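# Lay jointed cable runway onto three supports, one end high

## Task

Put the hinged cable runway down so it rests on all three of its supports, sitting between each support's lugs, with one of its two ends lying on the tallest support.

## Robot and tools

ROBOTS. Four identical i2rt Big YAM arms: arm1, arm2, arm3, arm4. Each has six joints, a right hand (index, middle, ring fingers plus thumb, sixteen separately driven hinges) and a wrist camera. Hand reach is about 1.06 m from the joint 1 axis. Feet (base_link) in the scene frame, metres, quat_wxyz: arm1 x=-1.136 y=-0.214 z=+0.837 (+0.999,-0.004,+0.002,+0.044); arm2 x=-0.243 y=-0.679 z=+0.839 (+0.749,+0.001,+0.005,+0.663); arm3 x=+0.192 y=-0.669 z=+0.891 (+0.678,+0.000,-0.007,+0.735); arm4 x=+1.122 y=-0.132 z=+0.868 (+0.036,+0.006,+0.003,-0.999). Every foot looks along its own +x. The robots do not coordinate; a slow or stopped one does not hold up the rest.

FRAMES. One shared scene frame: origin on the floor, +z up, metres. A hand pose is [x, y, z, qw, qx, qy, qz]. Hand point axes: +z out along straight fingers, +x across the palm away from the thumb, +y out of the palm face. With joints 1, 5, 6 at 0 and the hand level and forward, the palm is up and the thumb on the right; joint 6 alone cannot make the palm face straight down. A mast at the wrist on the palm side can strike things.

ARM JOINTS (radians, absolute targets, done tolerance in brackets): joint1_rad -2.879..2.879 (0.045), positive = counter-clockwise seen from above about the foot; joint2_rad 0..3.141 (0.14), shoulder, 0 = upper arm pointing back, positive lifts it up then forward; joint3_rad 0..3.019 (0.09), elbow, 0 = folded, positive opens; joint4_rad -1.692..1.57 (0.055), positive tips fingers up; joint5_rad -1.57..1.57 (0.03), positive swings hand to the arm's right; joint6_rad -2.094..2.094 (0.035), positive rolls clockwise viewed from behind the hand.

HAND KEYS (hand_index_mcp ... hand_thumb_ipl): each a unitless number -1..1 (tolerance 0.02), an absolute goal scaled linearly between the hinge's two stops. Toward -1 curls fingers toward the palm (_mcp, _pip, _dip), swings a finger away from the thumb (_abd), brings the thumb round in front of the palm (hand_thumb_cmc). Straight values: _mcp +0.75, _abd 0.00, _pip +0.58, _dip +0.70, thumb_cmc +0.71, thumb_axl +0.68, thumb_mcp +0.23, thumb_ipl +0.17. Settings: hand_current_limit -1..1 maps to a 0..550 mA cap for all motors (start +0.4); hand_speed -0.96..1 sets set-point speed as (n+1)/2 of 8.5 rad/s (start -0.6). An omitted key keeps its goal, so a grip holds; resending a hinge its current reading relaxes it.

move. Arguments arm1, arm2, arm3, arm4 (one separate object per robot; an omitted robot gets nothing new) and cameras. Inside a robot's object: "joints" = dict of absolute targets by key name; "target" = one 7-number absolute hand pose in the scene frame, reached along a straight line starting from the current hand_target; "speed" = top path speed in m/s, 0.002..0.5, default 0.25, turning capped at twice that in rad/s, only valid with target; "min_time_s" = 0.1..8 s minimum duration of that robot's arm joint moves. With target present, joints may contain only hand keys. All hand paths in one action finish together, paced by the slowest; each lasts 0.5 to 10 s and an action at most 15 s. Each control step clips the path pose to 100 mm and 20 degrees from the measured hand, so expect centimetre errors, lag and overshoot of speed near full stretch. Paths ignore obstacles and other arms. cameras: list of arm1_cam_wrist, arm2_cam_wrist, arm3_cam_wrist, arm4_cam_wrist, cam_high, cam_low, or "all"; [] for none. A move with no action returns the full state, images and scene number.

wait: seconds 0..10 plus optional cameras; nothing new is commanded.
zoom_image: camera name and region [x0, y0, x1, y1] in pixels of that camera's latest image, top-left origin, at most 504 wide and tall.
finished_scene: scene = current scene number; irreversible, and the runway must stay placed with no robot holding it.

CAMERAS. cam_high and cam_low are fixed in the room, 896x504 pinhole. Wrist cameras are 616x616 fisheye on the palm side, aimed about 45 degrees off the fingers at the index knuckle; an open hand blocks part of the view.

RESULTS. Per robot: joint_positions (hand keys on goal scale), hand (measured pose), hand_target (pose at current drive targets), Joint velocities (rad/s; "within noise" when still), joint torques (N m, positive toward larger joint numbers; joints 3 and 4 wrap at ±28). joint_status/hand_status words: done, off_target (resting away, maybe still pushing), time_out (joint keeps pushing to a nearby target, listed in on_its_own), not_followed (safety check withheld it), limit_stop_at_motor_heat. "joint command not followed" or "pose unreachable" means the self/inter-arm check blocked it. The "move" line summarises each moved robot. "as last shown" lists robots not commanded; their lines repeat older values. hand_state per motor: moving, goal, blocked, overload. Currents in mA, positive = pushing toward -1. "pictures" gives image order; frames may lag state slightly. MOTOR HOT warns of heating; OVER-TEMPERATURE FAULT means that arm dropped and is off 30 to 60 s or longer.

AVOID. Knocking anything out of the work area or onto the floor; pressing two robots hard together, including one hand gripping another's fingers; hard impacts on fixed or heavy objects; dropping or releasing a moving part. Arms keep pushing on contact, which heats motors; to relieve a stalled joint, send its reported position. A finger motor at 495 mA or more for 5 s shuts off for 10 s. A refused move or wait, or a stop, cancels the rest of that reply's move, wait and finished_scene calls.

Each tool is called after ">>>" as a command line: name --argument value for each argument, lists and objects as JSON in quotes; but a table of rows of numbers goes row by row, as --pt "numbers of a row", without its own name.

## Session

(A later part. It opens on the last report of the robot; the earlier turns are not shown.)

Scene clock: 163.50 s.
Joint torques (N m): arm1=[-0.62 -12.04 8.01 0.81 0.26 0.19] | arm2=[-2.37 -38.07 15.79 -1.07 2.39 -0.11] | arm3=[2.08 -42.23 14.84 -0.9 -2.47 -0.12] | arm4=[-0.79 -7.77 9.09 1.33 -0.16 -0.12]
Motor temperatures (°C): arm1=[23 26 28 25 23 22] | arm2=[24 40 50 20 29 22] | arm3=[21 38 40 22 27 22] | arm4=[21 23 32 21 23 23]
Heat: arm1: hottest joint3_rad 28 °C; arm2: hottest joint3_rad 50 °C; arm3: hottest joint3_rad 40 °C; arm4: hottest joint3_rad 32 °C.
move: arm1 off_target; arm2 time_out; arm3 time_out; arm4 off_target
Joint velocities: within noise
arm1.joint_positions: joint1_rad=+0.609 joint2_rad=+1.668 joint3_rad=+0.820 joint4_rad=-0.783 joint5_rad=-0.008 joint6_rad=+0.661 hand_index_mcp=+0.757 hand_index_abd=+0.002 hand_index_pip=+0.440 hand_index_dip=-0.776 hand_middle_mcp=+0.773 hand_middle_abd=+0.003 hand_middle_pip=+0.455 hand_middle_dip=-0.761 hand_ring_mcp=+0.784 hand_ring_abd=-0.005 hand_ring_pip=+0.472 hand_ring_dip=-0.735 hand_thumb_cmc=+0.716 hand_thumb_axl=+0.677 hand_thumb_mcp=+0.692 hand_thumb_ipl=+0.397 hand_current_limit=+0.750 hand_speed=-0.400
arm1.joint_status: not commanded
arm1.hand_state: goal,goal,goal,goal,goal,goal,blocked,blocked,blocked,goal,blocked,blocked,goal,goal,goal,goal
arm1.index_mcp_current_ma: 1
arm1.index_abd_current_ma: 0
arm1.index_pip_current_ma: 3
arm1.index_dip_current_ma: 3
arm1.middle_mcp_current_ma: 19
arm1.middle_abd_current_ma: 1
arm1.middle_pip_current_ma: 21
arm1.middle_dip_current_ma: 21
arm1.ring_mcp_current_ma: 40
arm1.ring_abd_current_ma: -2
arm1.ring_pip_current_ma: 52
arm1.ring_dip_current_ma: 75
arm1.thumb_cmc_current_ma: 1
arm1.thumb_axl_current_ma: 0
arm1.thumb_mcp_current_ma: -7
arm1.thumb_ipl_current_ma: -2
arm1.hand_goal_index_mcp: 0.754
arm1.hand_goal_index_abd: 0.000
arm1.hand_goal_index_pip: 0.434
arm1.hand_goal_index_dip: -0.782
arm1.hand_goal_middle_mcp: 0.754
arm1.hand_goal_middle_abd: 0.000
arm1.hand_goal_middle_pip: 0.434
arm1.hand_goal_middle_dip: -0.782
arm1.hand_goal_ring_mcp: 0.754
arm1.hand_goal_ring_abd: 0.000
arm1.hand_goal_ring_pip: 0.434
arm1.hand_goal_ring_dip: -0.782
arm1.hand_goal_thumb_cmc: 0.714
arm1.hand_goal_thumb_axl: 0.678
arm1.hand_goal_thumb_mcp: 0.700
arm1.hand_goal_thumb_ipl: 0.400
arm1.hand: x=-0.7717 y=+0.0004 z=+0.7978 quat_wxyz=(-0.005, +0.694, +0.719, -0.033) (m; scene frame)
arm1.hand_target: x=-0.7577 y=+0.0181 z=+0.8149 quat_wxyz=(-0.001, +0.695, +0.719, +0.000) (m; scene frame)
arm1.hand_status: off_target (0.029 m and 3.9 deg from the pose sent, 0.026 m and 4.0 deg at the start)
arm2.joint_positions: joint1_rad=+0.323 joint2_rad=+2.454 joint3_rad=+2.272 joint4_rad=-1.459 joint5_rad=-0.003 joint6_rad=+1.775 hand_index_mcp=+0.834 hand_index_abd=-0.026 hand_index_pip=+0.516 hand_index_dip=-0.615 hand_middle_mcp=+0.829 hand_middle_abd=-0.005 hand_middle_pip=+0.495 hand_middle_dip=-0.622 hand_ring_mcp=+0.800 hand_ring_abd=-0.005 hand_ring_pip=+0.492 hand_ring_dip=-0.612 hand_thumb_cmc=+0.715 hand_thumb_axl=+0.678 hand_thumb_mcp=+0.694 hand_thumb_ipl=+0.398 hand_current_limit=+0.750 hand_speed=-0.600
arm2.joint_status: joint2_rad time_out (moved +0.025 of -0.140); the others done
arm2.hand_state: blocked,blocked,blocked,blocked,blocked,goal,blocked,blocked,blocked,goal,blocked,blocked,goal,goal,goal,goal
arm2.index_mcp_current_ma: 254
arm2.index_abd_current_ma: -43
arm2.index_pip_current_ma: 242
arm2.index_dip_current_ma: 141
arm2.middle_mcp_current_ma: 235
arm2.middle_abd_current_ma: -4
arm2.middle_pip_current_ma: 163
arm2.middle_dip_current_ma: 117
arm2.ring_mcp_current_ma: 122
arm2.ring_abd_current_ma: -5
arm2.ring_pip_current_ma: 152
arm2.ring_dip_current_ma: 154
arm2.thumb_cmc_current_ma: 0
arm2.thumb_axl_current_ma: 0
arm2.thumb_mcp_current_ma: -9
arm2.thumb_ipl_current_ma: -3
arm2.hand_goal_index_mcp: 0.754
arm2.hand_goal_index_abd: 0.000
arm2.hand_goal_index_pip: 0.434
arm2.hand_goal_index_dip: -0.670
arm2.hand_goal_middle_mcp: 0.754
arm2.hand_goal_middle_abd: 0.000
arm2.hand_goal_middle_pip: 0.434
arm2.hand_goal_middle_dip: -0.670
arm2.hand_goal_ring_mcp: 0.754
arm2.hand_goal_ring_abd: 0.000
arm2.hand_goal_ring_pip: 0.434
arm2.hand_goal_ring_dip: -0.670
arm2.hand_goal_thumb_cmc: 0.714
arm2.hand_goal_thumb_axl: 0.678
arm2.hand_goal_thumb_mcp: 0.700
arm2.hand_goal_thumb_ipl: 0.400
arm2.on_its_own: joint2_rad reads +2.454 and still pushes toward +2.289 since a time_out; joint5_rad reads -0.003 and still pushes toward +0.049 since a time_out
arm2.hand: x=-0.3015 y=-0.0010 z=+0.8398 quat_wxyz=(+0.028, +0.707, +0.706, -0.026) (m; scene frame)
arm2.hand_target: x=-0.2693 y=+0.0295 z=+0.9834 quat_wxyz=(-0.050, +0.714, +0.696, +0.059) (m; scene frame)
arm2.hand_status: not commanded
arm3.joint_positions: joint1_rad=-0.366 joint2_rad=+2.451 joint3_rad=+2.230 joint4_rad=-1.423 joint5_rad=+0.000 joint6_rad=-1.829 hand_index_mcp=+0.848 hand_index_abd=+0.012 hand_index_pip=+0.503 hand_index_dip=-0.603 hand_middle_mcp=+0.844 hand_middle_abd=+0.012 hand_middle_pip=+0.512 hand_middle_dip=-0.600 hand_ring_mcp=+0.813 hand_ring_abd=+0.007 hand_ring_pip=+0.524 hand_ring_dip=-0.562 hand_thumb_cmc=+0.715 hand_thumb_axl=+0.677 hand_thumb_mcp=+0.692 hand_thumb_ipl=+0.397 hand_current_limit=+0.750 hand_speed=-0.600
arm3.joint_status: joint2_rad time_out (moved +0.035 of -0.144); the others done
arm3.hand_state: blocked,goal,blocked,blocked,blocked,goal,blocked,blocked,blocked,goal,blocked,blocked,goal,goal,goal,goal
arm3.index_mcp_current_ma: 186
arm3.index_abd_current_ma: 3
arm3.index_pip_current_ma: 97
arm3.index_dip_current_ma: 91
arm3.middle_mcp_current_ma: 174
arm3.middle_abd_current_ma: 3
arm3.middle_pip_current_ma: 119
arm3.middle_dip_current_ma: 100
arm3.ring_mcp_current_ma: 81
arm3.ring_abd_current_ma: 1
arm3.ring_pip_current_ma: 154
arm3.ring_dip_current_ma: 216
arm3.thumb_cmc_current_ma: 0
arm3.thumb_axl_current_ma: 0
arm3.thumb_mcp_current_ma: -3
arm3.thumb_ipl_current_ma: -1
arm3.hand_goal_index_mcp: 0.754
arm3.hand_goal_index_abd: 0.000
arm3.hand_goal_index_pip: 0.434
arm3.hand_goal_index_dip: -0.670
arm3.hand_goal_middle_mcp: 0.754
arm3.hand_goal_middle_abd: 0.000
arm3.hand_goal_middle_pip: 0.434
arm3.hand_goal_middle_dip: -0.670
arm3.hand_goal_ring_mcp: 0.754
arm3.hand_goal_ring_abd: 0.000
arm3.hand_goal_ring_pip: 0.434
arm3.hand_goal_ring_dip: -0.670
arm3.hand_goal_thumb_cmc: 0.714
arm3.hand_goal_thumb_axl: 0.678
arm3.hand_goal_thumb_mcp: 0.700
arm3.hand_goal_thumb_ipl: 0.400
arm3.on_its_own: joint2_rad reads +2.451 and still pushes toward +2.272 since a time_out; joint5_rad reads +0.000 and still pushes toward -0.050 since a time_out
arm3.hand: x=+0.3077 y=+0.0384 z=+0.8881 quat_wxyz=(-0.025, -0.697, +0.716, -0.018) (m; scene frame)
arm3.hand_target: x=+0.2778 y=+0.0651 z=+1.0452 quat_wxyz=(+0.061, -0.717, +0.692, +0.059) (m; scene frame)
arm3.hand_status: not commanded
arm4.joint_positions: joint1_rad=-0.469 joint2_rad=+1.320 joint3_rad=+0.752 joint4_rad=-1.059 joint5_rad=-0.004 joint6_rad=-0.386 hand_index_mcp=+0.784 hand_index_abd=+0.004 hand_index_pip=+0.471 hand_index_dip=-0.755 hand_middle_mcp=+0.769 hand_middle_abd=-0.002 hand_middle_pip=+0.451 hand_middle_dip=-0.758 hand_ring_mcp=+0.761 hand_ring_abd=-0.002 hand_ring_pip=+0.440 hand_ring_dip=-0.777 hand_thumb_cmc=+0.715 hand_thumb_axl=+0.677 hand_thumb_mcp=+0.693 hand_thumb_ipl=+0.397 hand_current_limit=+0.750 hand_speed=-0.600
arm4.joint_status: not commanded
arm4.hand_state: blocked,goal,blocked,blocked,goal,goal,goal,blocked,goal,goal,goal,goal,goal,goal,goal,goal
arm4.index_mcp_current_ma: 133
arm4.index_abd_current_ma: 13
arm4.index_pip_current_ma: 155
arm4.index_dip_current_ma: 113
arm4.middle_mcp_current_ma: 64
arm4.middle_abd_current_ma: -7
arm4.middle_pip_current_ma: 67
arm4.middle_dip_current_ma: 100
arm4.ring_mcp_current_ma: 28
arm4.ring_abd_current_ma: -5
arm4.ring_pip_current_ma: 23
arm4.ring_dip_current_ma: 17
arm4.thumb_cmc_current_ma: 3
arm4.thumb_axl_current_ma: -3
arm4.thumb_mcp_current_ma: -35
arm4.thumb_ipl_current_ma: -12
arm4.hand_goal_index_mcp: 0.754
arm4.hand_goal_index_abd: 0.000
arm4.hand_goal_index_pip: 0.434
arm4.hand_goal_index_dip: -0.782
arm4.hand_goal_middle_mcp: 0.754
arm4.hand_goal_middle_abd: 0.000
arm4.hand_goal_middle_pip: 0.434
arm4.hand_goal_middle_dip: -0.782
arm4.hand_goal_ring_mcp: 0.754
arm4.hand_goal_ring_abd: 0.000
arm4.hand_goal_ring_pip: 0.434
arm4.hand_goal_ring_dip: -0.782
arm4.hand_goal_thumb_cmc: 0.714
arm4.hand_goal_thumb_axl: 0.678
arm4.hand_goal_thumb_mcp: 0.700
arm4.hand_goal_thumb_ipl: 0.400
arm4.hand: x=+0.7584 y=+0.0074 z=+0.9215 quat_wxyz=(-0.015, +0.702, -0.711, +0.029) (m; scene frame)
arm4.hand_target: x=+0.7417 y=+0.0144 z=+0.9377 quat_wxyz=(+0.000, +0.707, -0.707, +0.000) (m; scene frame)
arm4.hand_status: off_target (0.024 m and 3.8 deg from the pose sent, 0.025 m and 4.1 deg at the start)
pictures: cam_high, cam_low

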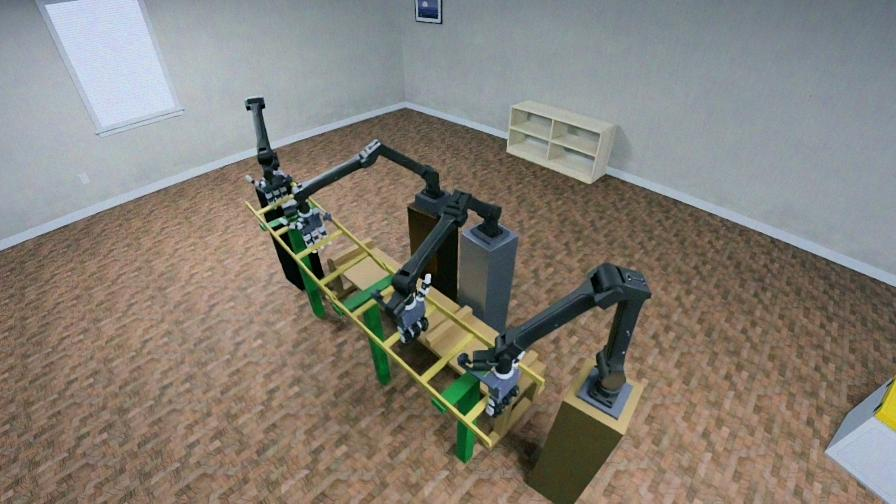

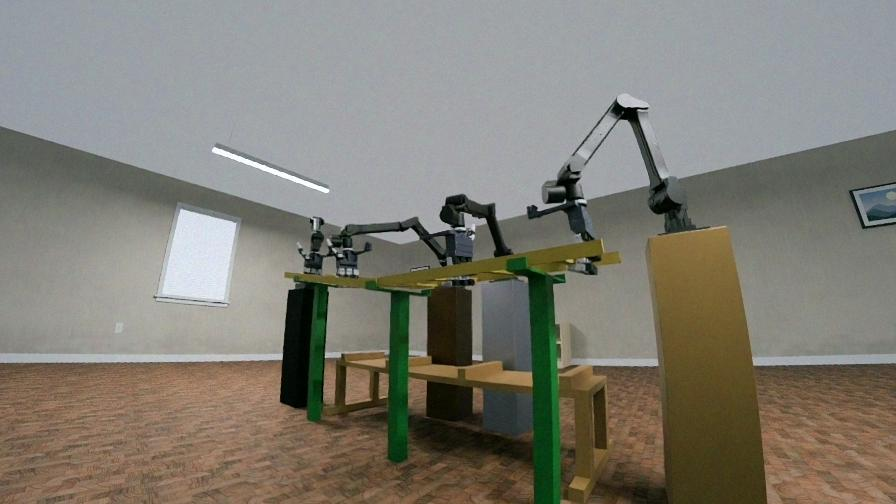

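>>> wait --seconds 0 --cameras '["arm1_cam_wrist","arm2_cam_wrist","arm3_cam_wrist","arm4_cam_wrist"]'

Scene clock: 164.70 s.
Joint torques (N m): arm1=[-0.62 -12.04 8.02 0.81 0.26 0.18] | arm2=[-2.37 -38.18 15.8 -1.06 2.39 -0.1] | arm3=[2.08 -42.29 14.84 -0.9 -2.46 -0.12] | arm4=[-1.32 -7.53 9.09 1.17 -0.12 -0.11]
Motor temperatures (°C): arm1=[23 26 28 25 23 22] | arm2=[24 40 50 20 29 22] | arm3=[21 38 40 22 27 22] | arm4=[21 23 32 21 23 23]
Heat: arm1: hottest joint3_rad 28 °C; arm2: hottest joint3_rad 50 °C; arm3: hottest joint3_rad 40 °C; arm4: hottest joint3_rad 32 °C.
Joint velocities: within noise
arm1.joint_positions: joint1_rad=+0.609 joint2_rad=+1.668 joint3_rad=+0.820 joint4_rad=-0.783 joint5_rad=-0.008 joint6_rad=+0.661 hand_index_mcp=+0.757 hand_index_abd=+0.002 hand_index_pip=+0.440 hand_index_dip=-0.776 hand_middle_mcp=+0.773 hand_middle_abd=+0.003 hand_middle_pip=+0.455 hand_middle_dip=-0.761 hand_ring_mcp=+0.784 hand_ring_abd=-0.005 hand_ring_pip=+0.472 hand_ring_dip=-0.735 hand_thumb_cmc=+0.716 hand_thumb_axl=+0.677 hand_thumb_mcp=+0.692 hand_thumb_ipl=+0.397 hand_current_limit=+0.750 hand_speed=-0.400
arm1.joint_status: not commanded
arm1.hand_state: goal,goal,goal,goal,goal,goal,blocked,blocked,blocked,goal,blocked,blocked,goal,goal,goal,goal
arm1.index_mcp_current_ma: 1
arm1.index_abd_current_ma: 0
arm1.index_pip_current_ma: 3
arm1.index_dip_current_ma: 3
arm1.middle_mcp_current_ma: 19
arm1.middle_abd_current_ma: 1
arm1.middle_pip_current_ma: 21
arm1.middle_dip_current_ma: 21
arm1.ring_mcp_current_ma: 40
arm1.ring_abd_current_ma: -2
arm1.ring_pip_current_ma: 52
arm1.ring_dip_current_ma: 75
arm1.thumb_cmc_current_ma: 1
arm1.thumb_axl_current_ma: 0
arm1.thumb_mcp_current_ma: -7
arm1.thumb_ipl_current_ma: -2
arm1.hand_goal_index_mcp: 0.754
arm1.hand_goal_index_abd: 0.000
arm1.hand_goal_index_pip: 0.434
arm1.hand_goal_index_dip: -0.782
arm1.hand_goal_middle_mcp: 0.754
arm1.hand_goal_middle_abd: 0.000
arm1.hand_goal_middle_pip: 0.434
arm1.hand_goal_middle_dip: -0.782
arm1.hand_goal_ring_mcp: 0.754
arm1.hand_goal_ring_abd: 0.000
arm1.hand_goal_ring_pip: 0.434
arm1.hand_goal_ring_dip: -0.782
arm1.hand_goal_thumb_cmc: 0.714
arm1.hand_goal_thumb_axl: 0.678
arm1.hand_goal_thumb_mcp: 0.700
arm1.hand_goal_thumb_ipl: 0.400
arm1.hand: x=-0.7717 y=+0.0004 z=+0.7978 quat_wxyz=(-0.005, +0.694, +0.719, -0.033) (m; scene frame)
arm1.hand_target: x=-0.7577 y=+0.0181 z=+0.8149 quat_wxyz=(-0.001, +0.695, +0.719, +0.000) (m; scene frame)
arm1.hand_status: off_target (0.029 m and 3.9 deg from the pose sent, 0.026 m and 4.0 deg at the start)
arm2.joint_positions: joint1_rad=+0.323 joint2_rad=+2.454 joint3_rad=+2.272 joint4_rad=-1.459 joint5_rad=-0.003 joint6_rad=+1.775 hand_index_mcp=+0.834 hand_index_abd=-0.026 hand_index_pip=+0.516 hand_index_dip=-0.615 hand_middle_mcp=+0.829 hand_middle_abd=-0.005 hand_middle_pip=+0.495 hand_middle_dip=-0.622 hand_ring_mcp=+0.800 hand_ring_abd=-0.005 hand_ring_pip=+0.492 hand_ring_dip=-0.612 hand_thumb_cmc=+0.715 hand_thumb_axl=+0.678 hand_thumb_mcp=+0.694 hand_thumb_ipl=+0.398 hand_current_limit=+0.750 hand_speed=-0.600
arm2.joint_status: joint2_rad time_out (moved +0.025 of -0.140); the others done
arm2.hand_state: blocked,blocked,blocked,blocked,blocked,goal,blocked,blocked,blocked,goal,blocked,blocked,goal,goal,goal,goal
arm2.index_mcp_current_ma: 254
arm2.index_abd_current_ma: -43
arm2.index_pip_current_ma: 242
arm2.index_dip_current_ma: 141
arm2.middle_mcp_current_ma: 235
arm2.middle_abd_current_ma: -4
arm2.middle_pip_current_ma: 163
arm2.middle_dip_current_ma: 117
arm2.ring_mcp_current_ma: 122
arm2.ring_abd_current_ma: -5
arm2.ring_pip_current_ma: 152
arm2.ring_dip_current_ma: 154
arm2.thumb_cmc_current_ma: 0
arm2.thumb_axl_current_ma: 0
arm2.thumb_mcp_current_ma: -9
arm2.thumb_ipl_current_ma: -3
arm2.hand_goal_index_mcp: 0.754
arm2.hand_goal_index_abd: 0.000
arm2.hand_goal_index_pip: 0.434
arm2.hand_goal_index_dip: -0.670
arm2.hand_goal_middle_mcp: 0.754
arm2.hand_goal_middle_abd: 0.000
arm2.hand_goal_middle_pip: 0.434
arm2.hand_goal_middle_dip: -0.670
arm2.hand_goal_ring_mcp: 0.754
arm2.hand_goal_ring_abd: 0.000
arm2.hand_goal_ring_pip: 0.434
arm2.hand_goal_ring_dip: -0.670
arm2.hand_goal_thumb_cmc: 0.714
arm2.hand_goal_thumb_axl: 0.678
arm2.hand_goal_thumb_mcp: 0.700
arm2.hand_goal_thumb_ipl: 0.400
arm2.on_its_own: joint2_rad reads +2.454 and still pushes toward +2.289 since a time_out; joint5_rad reads -0.003 and still pushes toward +0.049 since a time_out
arm2.hand: x=-0.3015 y=-0.0010 z=+0.8398 quat_wxyz=(+0.028, +0.707, +0.706, -0.026) (m; scene frame)
arm2.hand_target: x=-0.2693 y=+0.0295 z=+0.9834 quat_wxyz=(-0.050, +0.714, +0.696, +0.059) (m; scene frame)
arm2.hand_status: not commanded
arm3.joint_positions: joint1_rad=-0.366 joint2_rad=+2.451 joint3_rad=+2.230 joint4_rad=-1.423 joint5_rad=+0.000 joint6_rad=-1.829 hand_index_mcp=+0.848 hand_index_abd=+0.012 hand_index_pip=+0.503 hand_index_dip=-0.603 hand_middle_mcp=+0.844 hand_middle_abd=+0.012 hand_middle_pip=+0.512 hand_middle_dip=-0.600 hand_ring_mcp=+0.813 hand_ring_abd=+0.007 hand_ring_pip=+0.524 hand_ring_dip=-0.562 hand_thumb_cmc=+0.715 hand_thumb_axl=+0.677 hand_thumb_mcp=+0.692 hand_thumb_ipl=+0.397 hand_current_limit=+0.750 hand_speed=-0.600
arm3.joint_status: joint2_rad time_out (moved +0.035 of -0.144); the others done
arm3.hand_state: blocked,goal,blocked,blocked,blocked,goal,blocked,blocked,blocked,goal,blocked,blocked,goal,goal,goal,goal
arm3.index_mcp_current_ma: 186
arm3.index_abd_current_ma: 3
arm3.index_pip_current_ma: 97
arm3.index_dip_current_ma: 91
arm3.middle_mcp_current_ma: 174
arm3.middle_abd_current_ma: 3
arm3.middle_pip_current_ma: 119
arm3.middle_dip_current_ma: 100
arm3.ring_mcp_current_ma: 81
arm3.ring_abd_current_ma: 1
arm3.ring_pip_current_ma: 154
arm3.ring_dip_current_ma: 216
arm3.thumb_cmc_current_ma: 0
arm3.thumb_axl_current_ma: 0
arm3.thumb_mcp_current_ma: -3
arm3.thumb_ipl_current_ma: -1
arm3.hand_goal_index_mcp: 0.754
arm3.hand_goal_index_abd: 0.000
arm3.hand_goal_index_pip: 0.434
arm3.hand_goal_index_dip: -0.670
arm3.hand_goal_middle_mcp: 0.754
arm3.hand_goal_middle_abd: 0.000
arm3.hand_goal_middle_pip: 0.434
arm3.hand_goal_middle_dip: -0.670
arm3.hand_goal_ring_mcp: 0.754
arm3.hand_goal_ring_abd: 0.000
arm3.hand_goal_ring_pip: 0.434
arm3.hand_goal_ring_dip: -0.670
arm3.hand_goal_thumb_cmc: 0.714
arm3.hand_goal_thumb_axl: 0.678
arm3.hand_goal_thumb_mcp: 0.700
arm3.hand_goal_thumb_ipl: 0.400
arm3.on_its_own: joint2_rad reads +2.451 and still pushes toward +2.272 since a time_out; joint5_rad reads +0.000 and still pushes toward -0.050 since a time_out
arm3.hand: x=+0.3077 y=+0.0384 z=+0.8881 quat_wxyz=(-0.025, -0.697, +0.716, -0.018) (m; scene frame)
arm3.hand_target: x=+0.2778 y=+0.0651 z=+1.0452 quat_wxyz=(+0.061, -0.717, +0.692, +0.059) (m; scene frame)
arm3.hand_status: not commanded
arm4.joint_positions: joint1_rad=-0.469 joint2_rad=+1.320 joint3_rad=+0.752 joint4_rad=-1.059 joint5_rad=-0.004 joint6_rad=-0.386 hand_index_mcp=+0.784 hand_index_abd=+0.004 hand_index_pip=+0.471 hand_index_dip=-0.755 hand_middle_mcp=+0.769 hand_middle_abd=-0.002 hand_middle_pip=+0.451 hand_middle_dip=-0.758 hand_ring_mcp=+0.761 hand_ring_abd=-0.002 hand_ring_pip=+0.440 hand_ring_dip=-0.777 hand_thumb_cmc=+0.715 hand_thumb_axl=+0.677 hand_thumb_mcp=+0.693 hand_thumb_ipl=+0.397 hand_current_limit=+0.750 hand_speed=-0.600
arm4.joint_status: not commanded
arm4.hand_state: blocked,goal,blocked,blocked,goal,goal,goal,blocked,goal,goal,goal,goal,goal,goal,goal,goal
arm4.index_mcp_current_ma: 133
arm4.index_abd_current_ma: 13
arm4.index_pip_current_ma: 155
arm4.index_dip_current_ma: 113
arm4.middle_mcp_current_ma: 64
arm4.middle_abd_current_ma: -7
arm4.middle_pip_current_ma: 67
arm4.middle_dip_current_ma: 100
arm4.ring_mcp_current_ma: 28
arm4.ring_abd_current_ma: -5
arm4.ring_pip_current_ma: 23
arm4.ring_dip_current_ma: 17
arm4.thumb_cmc_current_ma: 3
arm4.thumb_axl_current_ma: -3
arm4.thumb_mcp_current_ma: -35
arm4.thumb_ipl_current_ma: -12
arm4.hand_goal_index_mcp: 0.754
arm4.hand_goal_index_abd: 0.000
arm4.hand_goal_index_pip: 0.434
arm4.hand_goal_index_dip: -0.782
arm4.hand_goal_middle_mcp: 0.754
arm4.hand_goal_middle_abd: 0.000
arm4.hand_goal_middle_pip: 0.434
arm4.hand_goal_middle_dip: -0.782
arm4.hand_goal_ring_mcp: 0.754
arm4.hand_goal_ring_abd: 0.000
arm4.hand_goal_ring_pip: 0.434
arm4.hand_goal_ring_dip: -0.782
arm4.hand_goal_thumb_cmc: 0.714
arm4.hand_goal_thumb_axl: 0.678
arm4.hand_goal_thumb_mcp: 0.700
arm4.hand_goal_thumb_ipl: 0.400
arm4.hand: x=+0.7584 y=+0.0074 z=+0.9215 quat_wxyz=(-0.015, +0.702, -0.711, +0.029) (m; scene frame)
arm4.hand_target: x=+0.7417 y=+0.0144 z=+0.9377 quat_wxyz=(+0.000, +0.707, -0.707, +0.000) (m; scene frame)
arm4.hand_status: off_target (0.024 m and 3.8 deg from the pose sent, 0.025 m and 4.1 deg at the start)
pictures: arm1_cam_wrist, arm2_cam_wrist, arm3_cam_wrist, arm4_cam_wrist
camera_calibration:
arm1_cam_wrist: T_world_to_cam=[[0.603402, -0.797358, 0.0112454, 0.491699], [-0.503311, -0.369867, 0.780946, -1.06325], [-0.618534, -0.476884, -0.624498, 0.144049], [0, 0, 0, 1]] pos_world=[-0.742739, 0.0674932, 0.91477]
arm2_cam_wrist: T_world_to_cam=[[0.604066, -0.790858, 0.0982237, 0.130627], [-0.600599, -0.370764, 0.708389, -0.814674], [-0.523817, -0.486907, -0.698954, 0.555862], [0, 0, 0, 1]] pos_world=[-0.27703, 0.071909, 0.952797]
arm3_cam_wrist: T_world_to_cam=[[-0.589642, 0.806379, -0.0455574, 0.225829], [0.574781, 0.458582, 0.677739, -0.840095], [0.567406, 0.373437, -0.73389, 0.591732], [0, 0, 0, 1]] pos_world=[0.280276, -0.0178269, 1.01392]
arm4_cam_wrist: T_world_to_cam=[[-0.62879, 0.772711, -0.0868415, 0.589328], [0.472977, 0.468728, 0.746047, -1.09292], [0.617184, 0.428033, -0.660206, 0.261524], [0, 0, 0, 1]] pos_world=[0.726081, -0.0550387, 1.03921]

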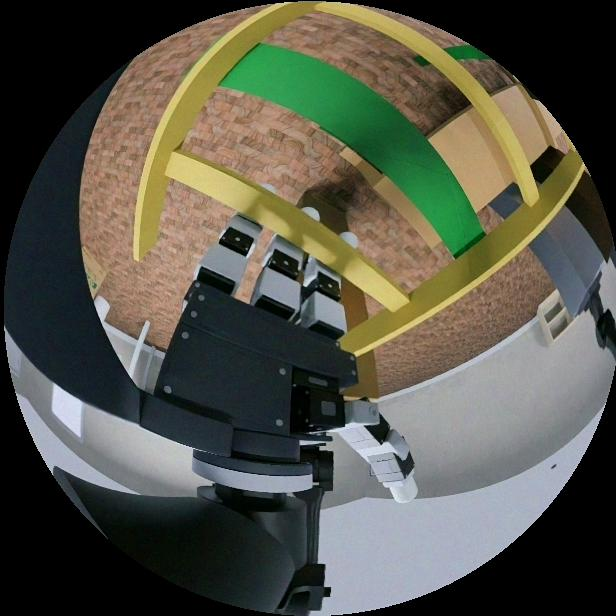

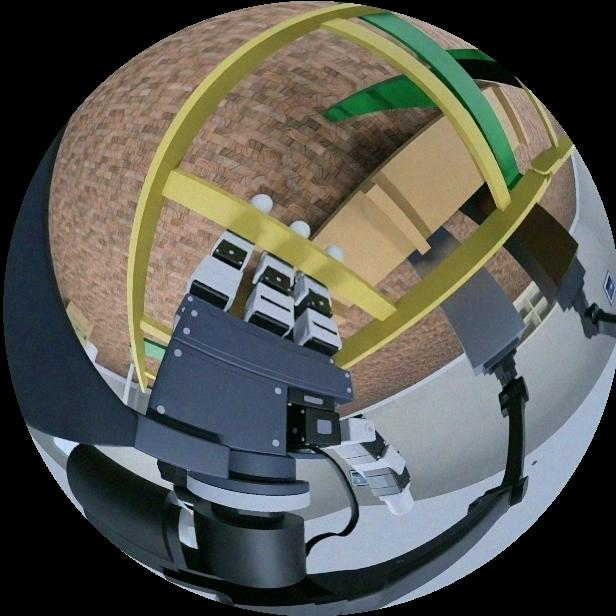

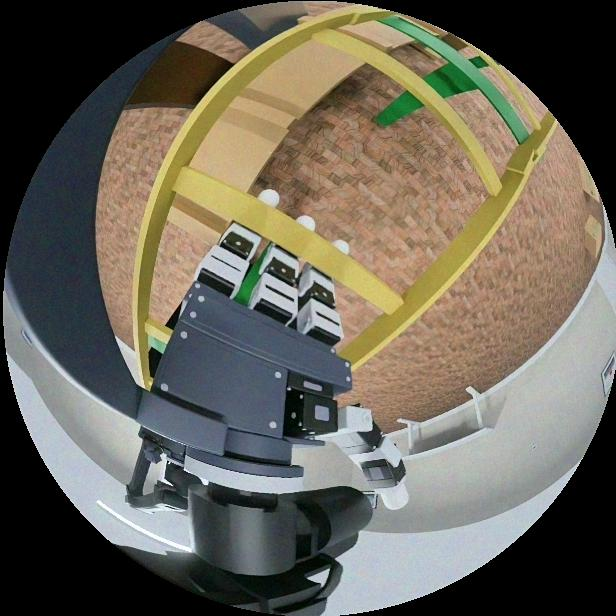

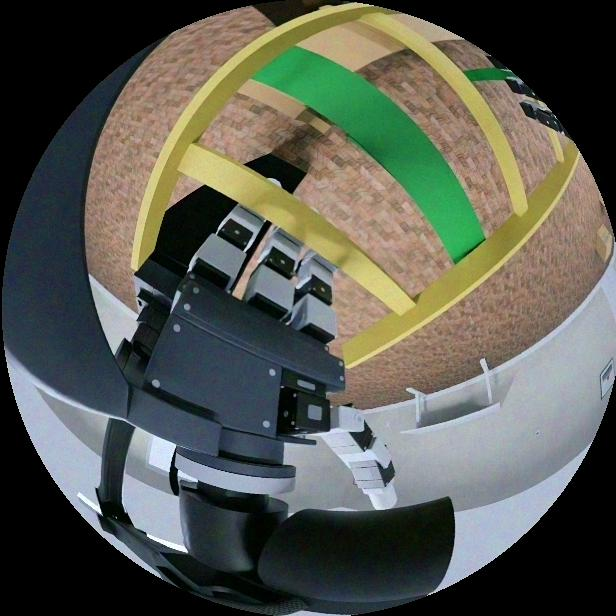

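>>> zoom_image --camera "arm1_cam_wrist" --region '[420, 190, 540, 290]'

>>> zoom_image --camera "arm1_cam_wrist" --region '[190, 20, 310, 120]'

>>> zoom_image --camera "arm4_cam_wrist" --region '[420, 190, 540, 290]'

>>> zoom_image --camera "arm2_cam_wrist" --region '[470, 130, 590, 230]'

>>> zoom_image --camera "arm3_cam_wrist" --region '[480, 90, 580, 190]'

Scaled by 4.200 from the camera's 616x616 image, which has a finer 880x880 frame.

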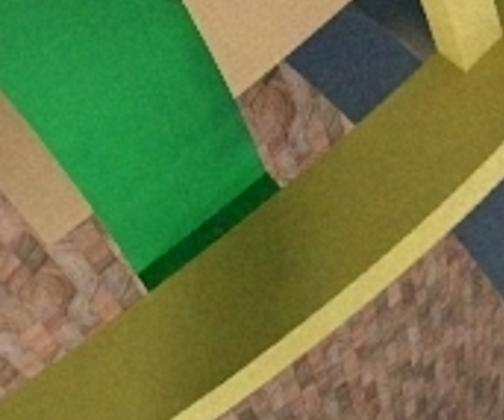

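Scaled by 4.200 from the camera's 616x616 image, which has a finer 880x880 frame.

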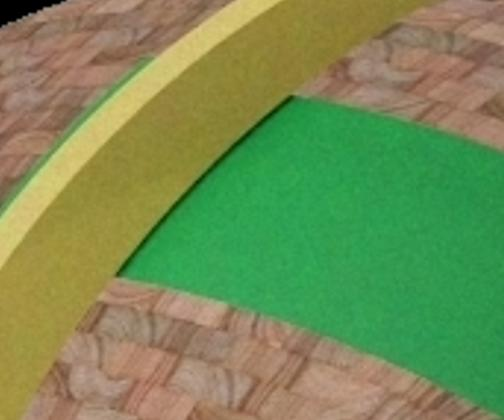

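Scaled by 4.200 from the camera's 616x616 image, which has a finer 880x880 frame.

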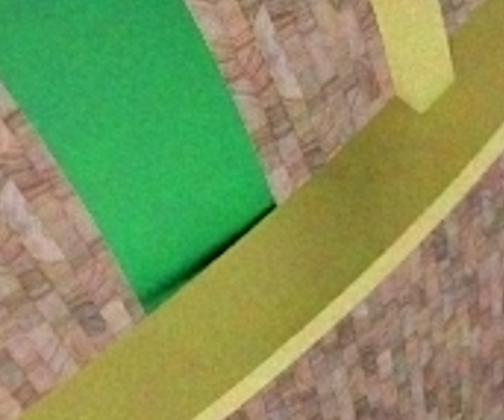

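Scaled by 4.200 from the camera's 616x616 image, which has a finer 880x880 frame.

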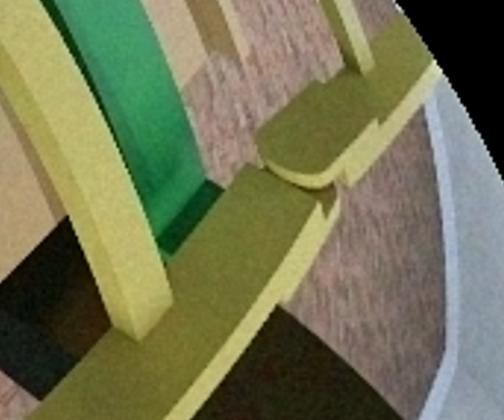

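Scaled by 5.040 from the camera's 616x616 image, which has a finer 880x880 frame.

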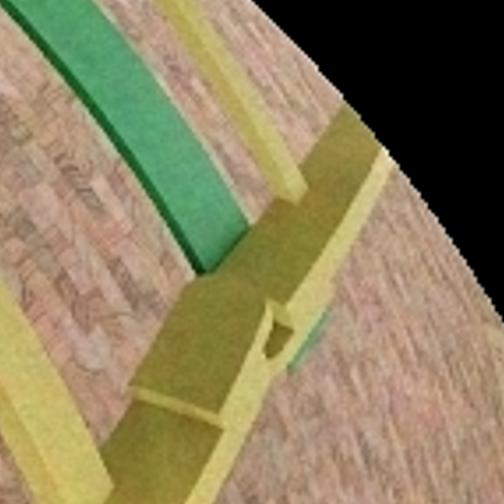

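>>> zoom_image --camera "cam_high" --region '[328, 298, 352, 322]'

>>> zoom_image --camera "cam_high" --region '[428, 393, 456, 421]'

>>> zoom_image --camera "cam_high" --region '[255, 218, 275, 238]'

>>> zoom_image --camera "cam_low" --region '[410, 275, 440, 305]'

>>> zoom_image --camera "arm3_cam_wrist" --region '[515, 125, 555, 165]'

>>> zoom_image --camera "arm2_cam_wrist" --region '[500, 160, 540, 200]'

This scene's latest camera images include none from cam_high. They are from: arm1_cam_wrist, arm2_cam_wrist, arm3_cam_wrist, arm4_cam_wrist. cam_high's image comes with the result of a call that names it in "cameras".

This scene's latest camera images include none from cam_high. They are from: arm1_cam_wrist, arm2_cam_wrist, arm3_cam_wrist, arm4_cam_wrist. cam_high's image comes with the result of a call that names it in "cameras".

This scene's latest camera images include none from cam_high. They are from: arm1_cam_wrist, arm2_cam_wrist, arm3_cam_wrist, arm4_cam_wrist. cam_high's image comes with the result of a call that names it in "cameras".

This scene's latest camera images include none from cam_low. They are from: arm1_cam_wrist, arm2_cam_wrist, arm3_cam_wrist, arm4_cam_wrist. cam_low's image comes with the result of a call that names it in "cameras".

Scaled by 12.600 from the camera's 616x616 image, which has a finer 880x880 frame.

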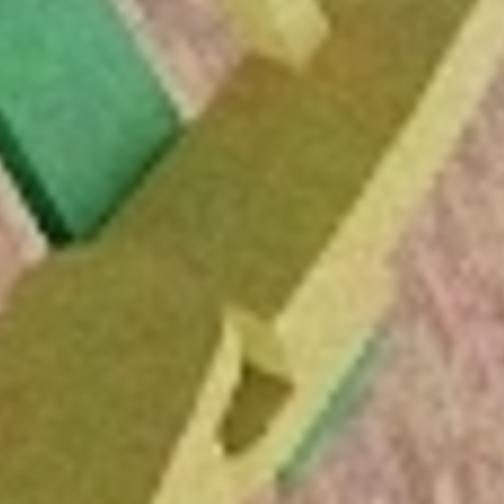

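Scaled by 12.600 from the camera's 616x616 image, which has a finer 880x880 frame.

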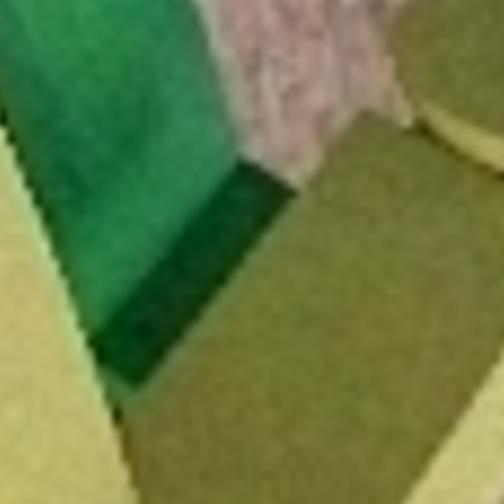

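>>> zoom_image --camera "arm2_cam_wrist" --region '[500, 165, 560, 225]'

>>> zoom_image --camera "arm1_cam_wrist" --region '[440, 220, 500, 280]'

>>> zoom_image --camera "arm4_cam_wrist" --region '[440, 225, 500, 285]'

Scaled by 8.400 from the camera's 616x616 image, which has a finer 880x880 frame.

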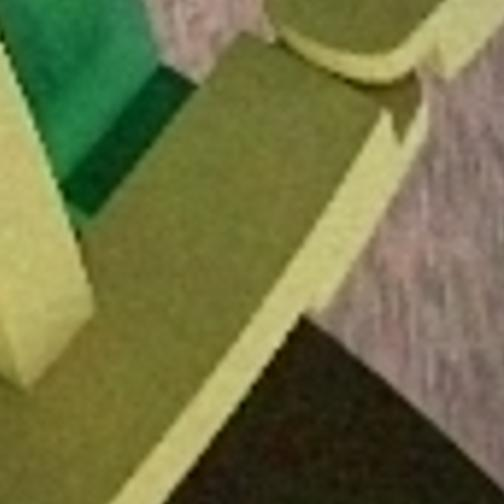

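Scaled by 8.400 from the camera's 616x616 image, which has a finer 880x880 frame.

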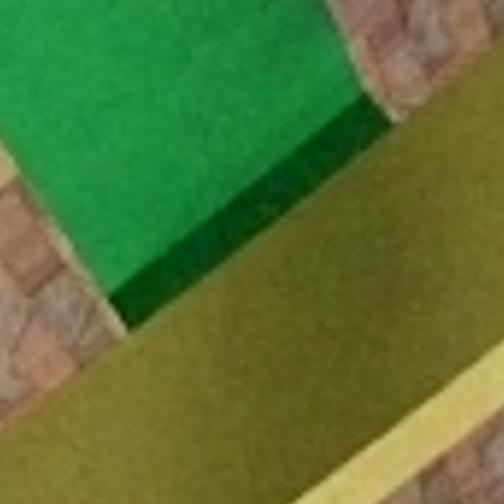

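Scaled by 8.400 from the camera's 616x616 image, which has a finer 880x880 frame.

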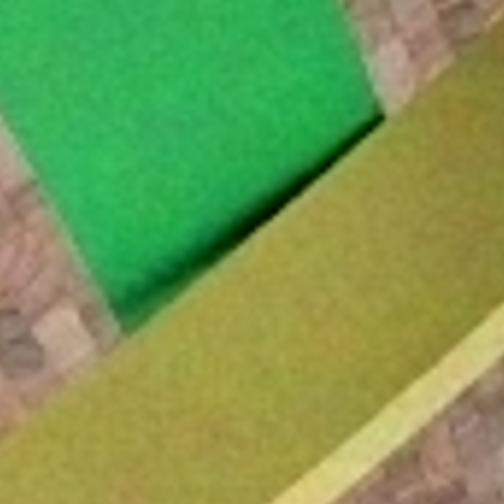

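>>> zoom_image --camera "arm1_cam_wrist" --region '[195, 20, 265, 90]'

Scaled by 7.200 from the camera's 616x616 image, which has a finer 880x880 frame.

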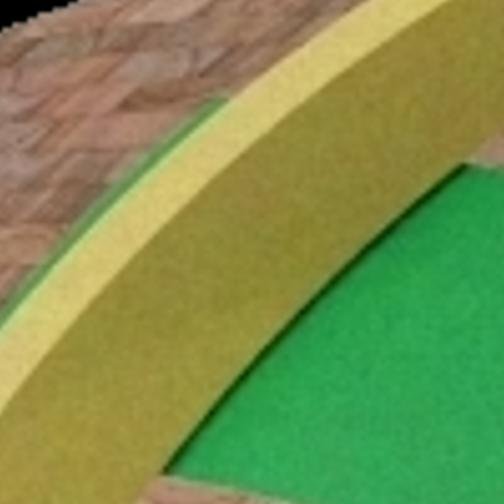

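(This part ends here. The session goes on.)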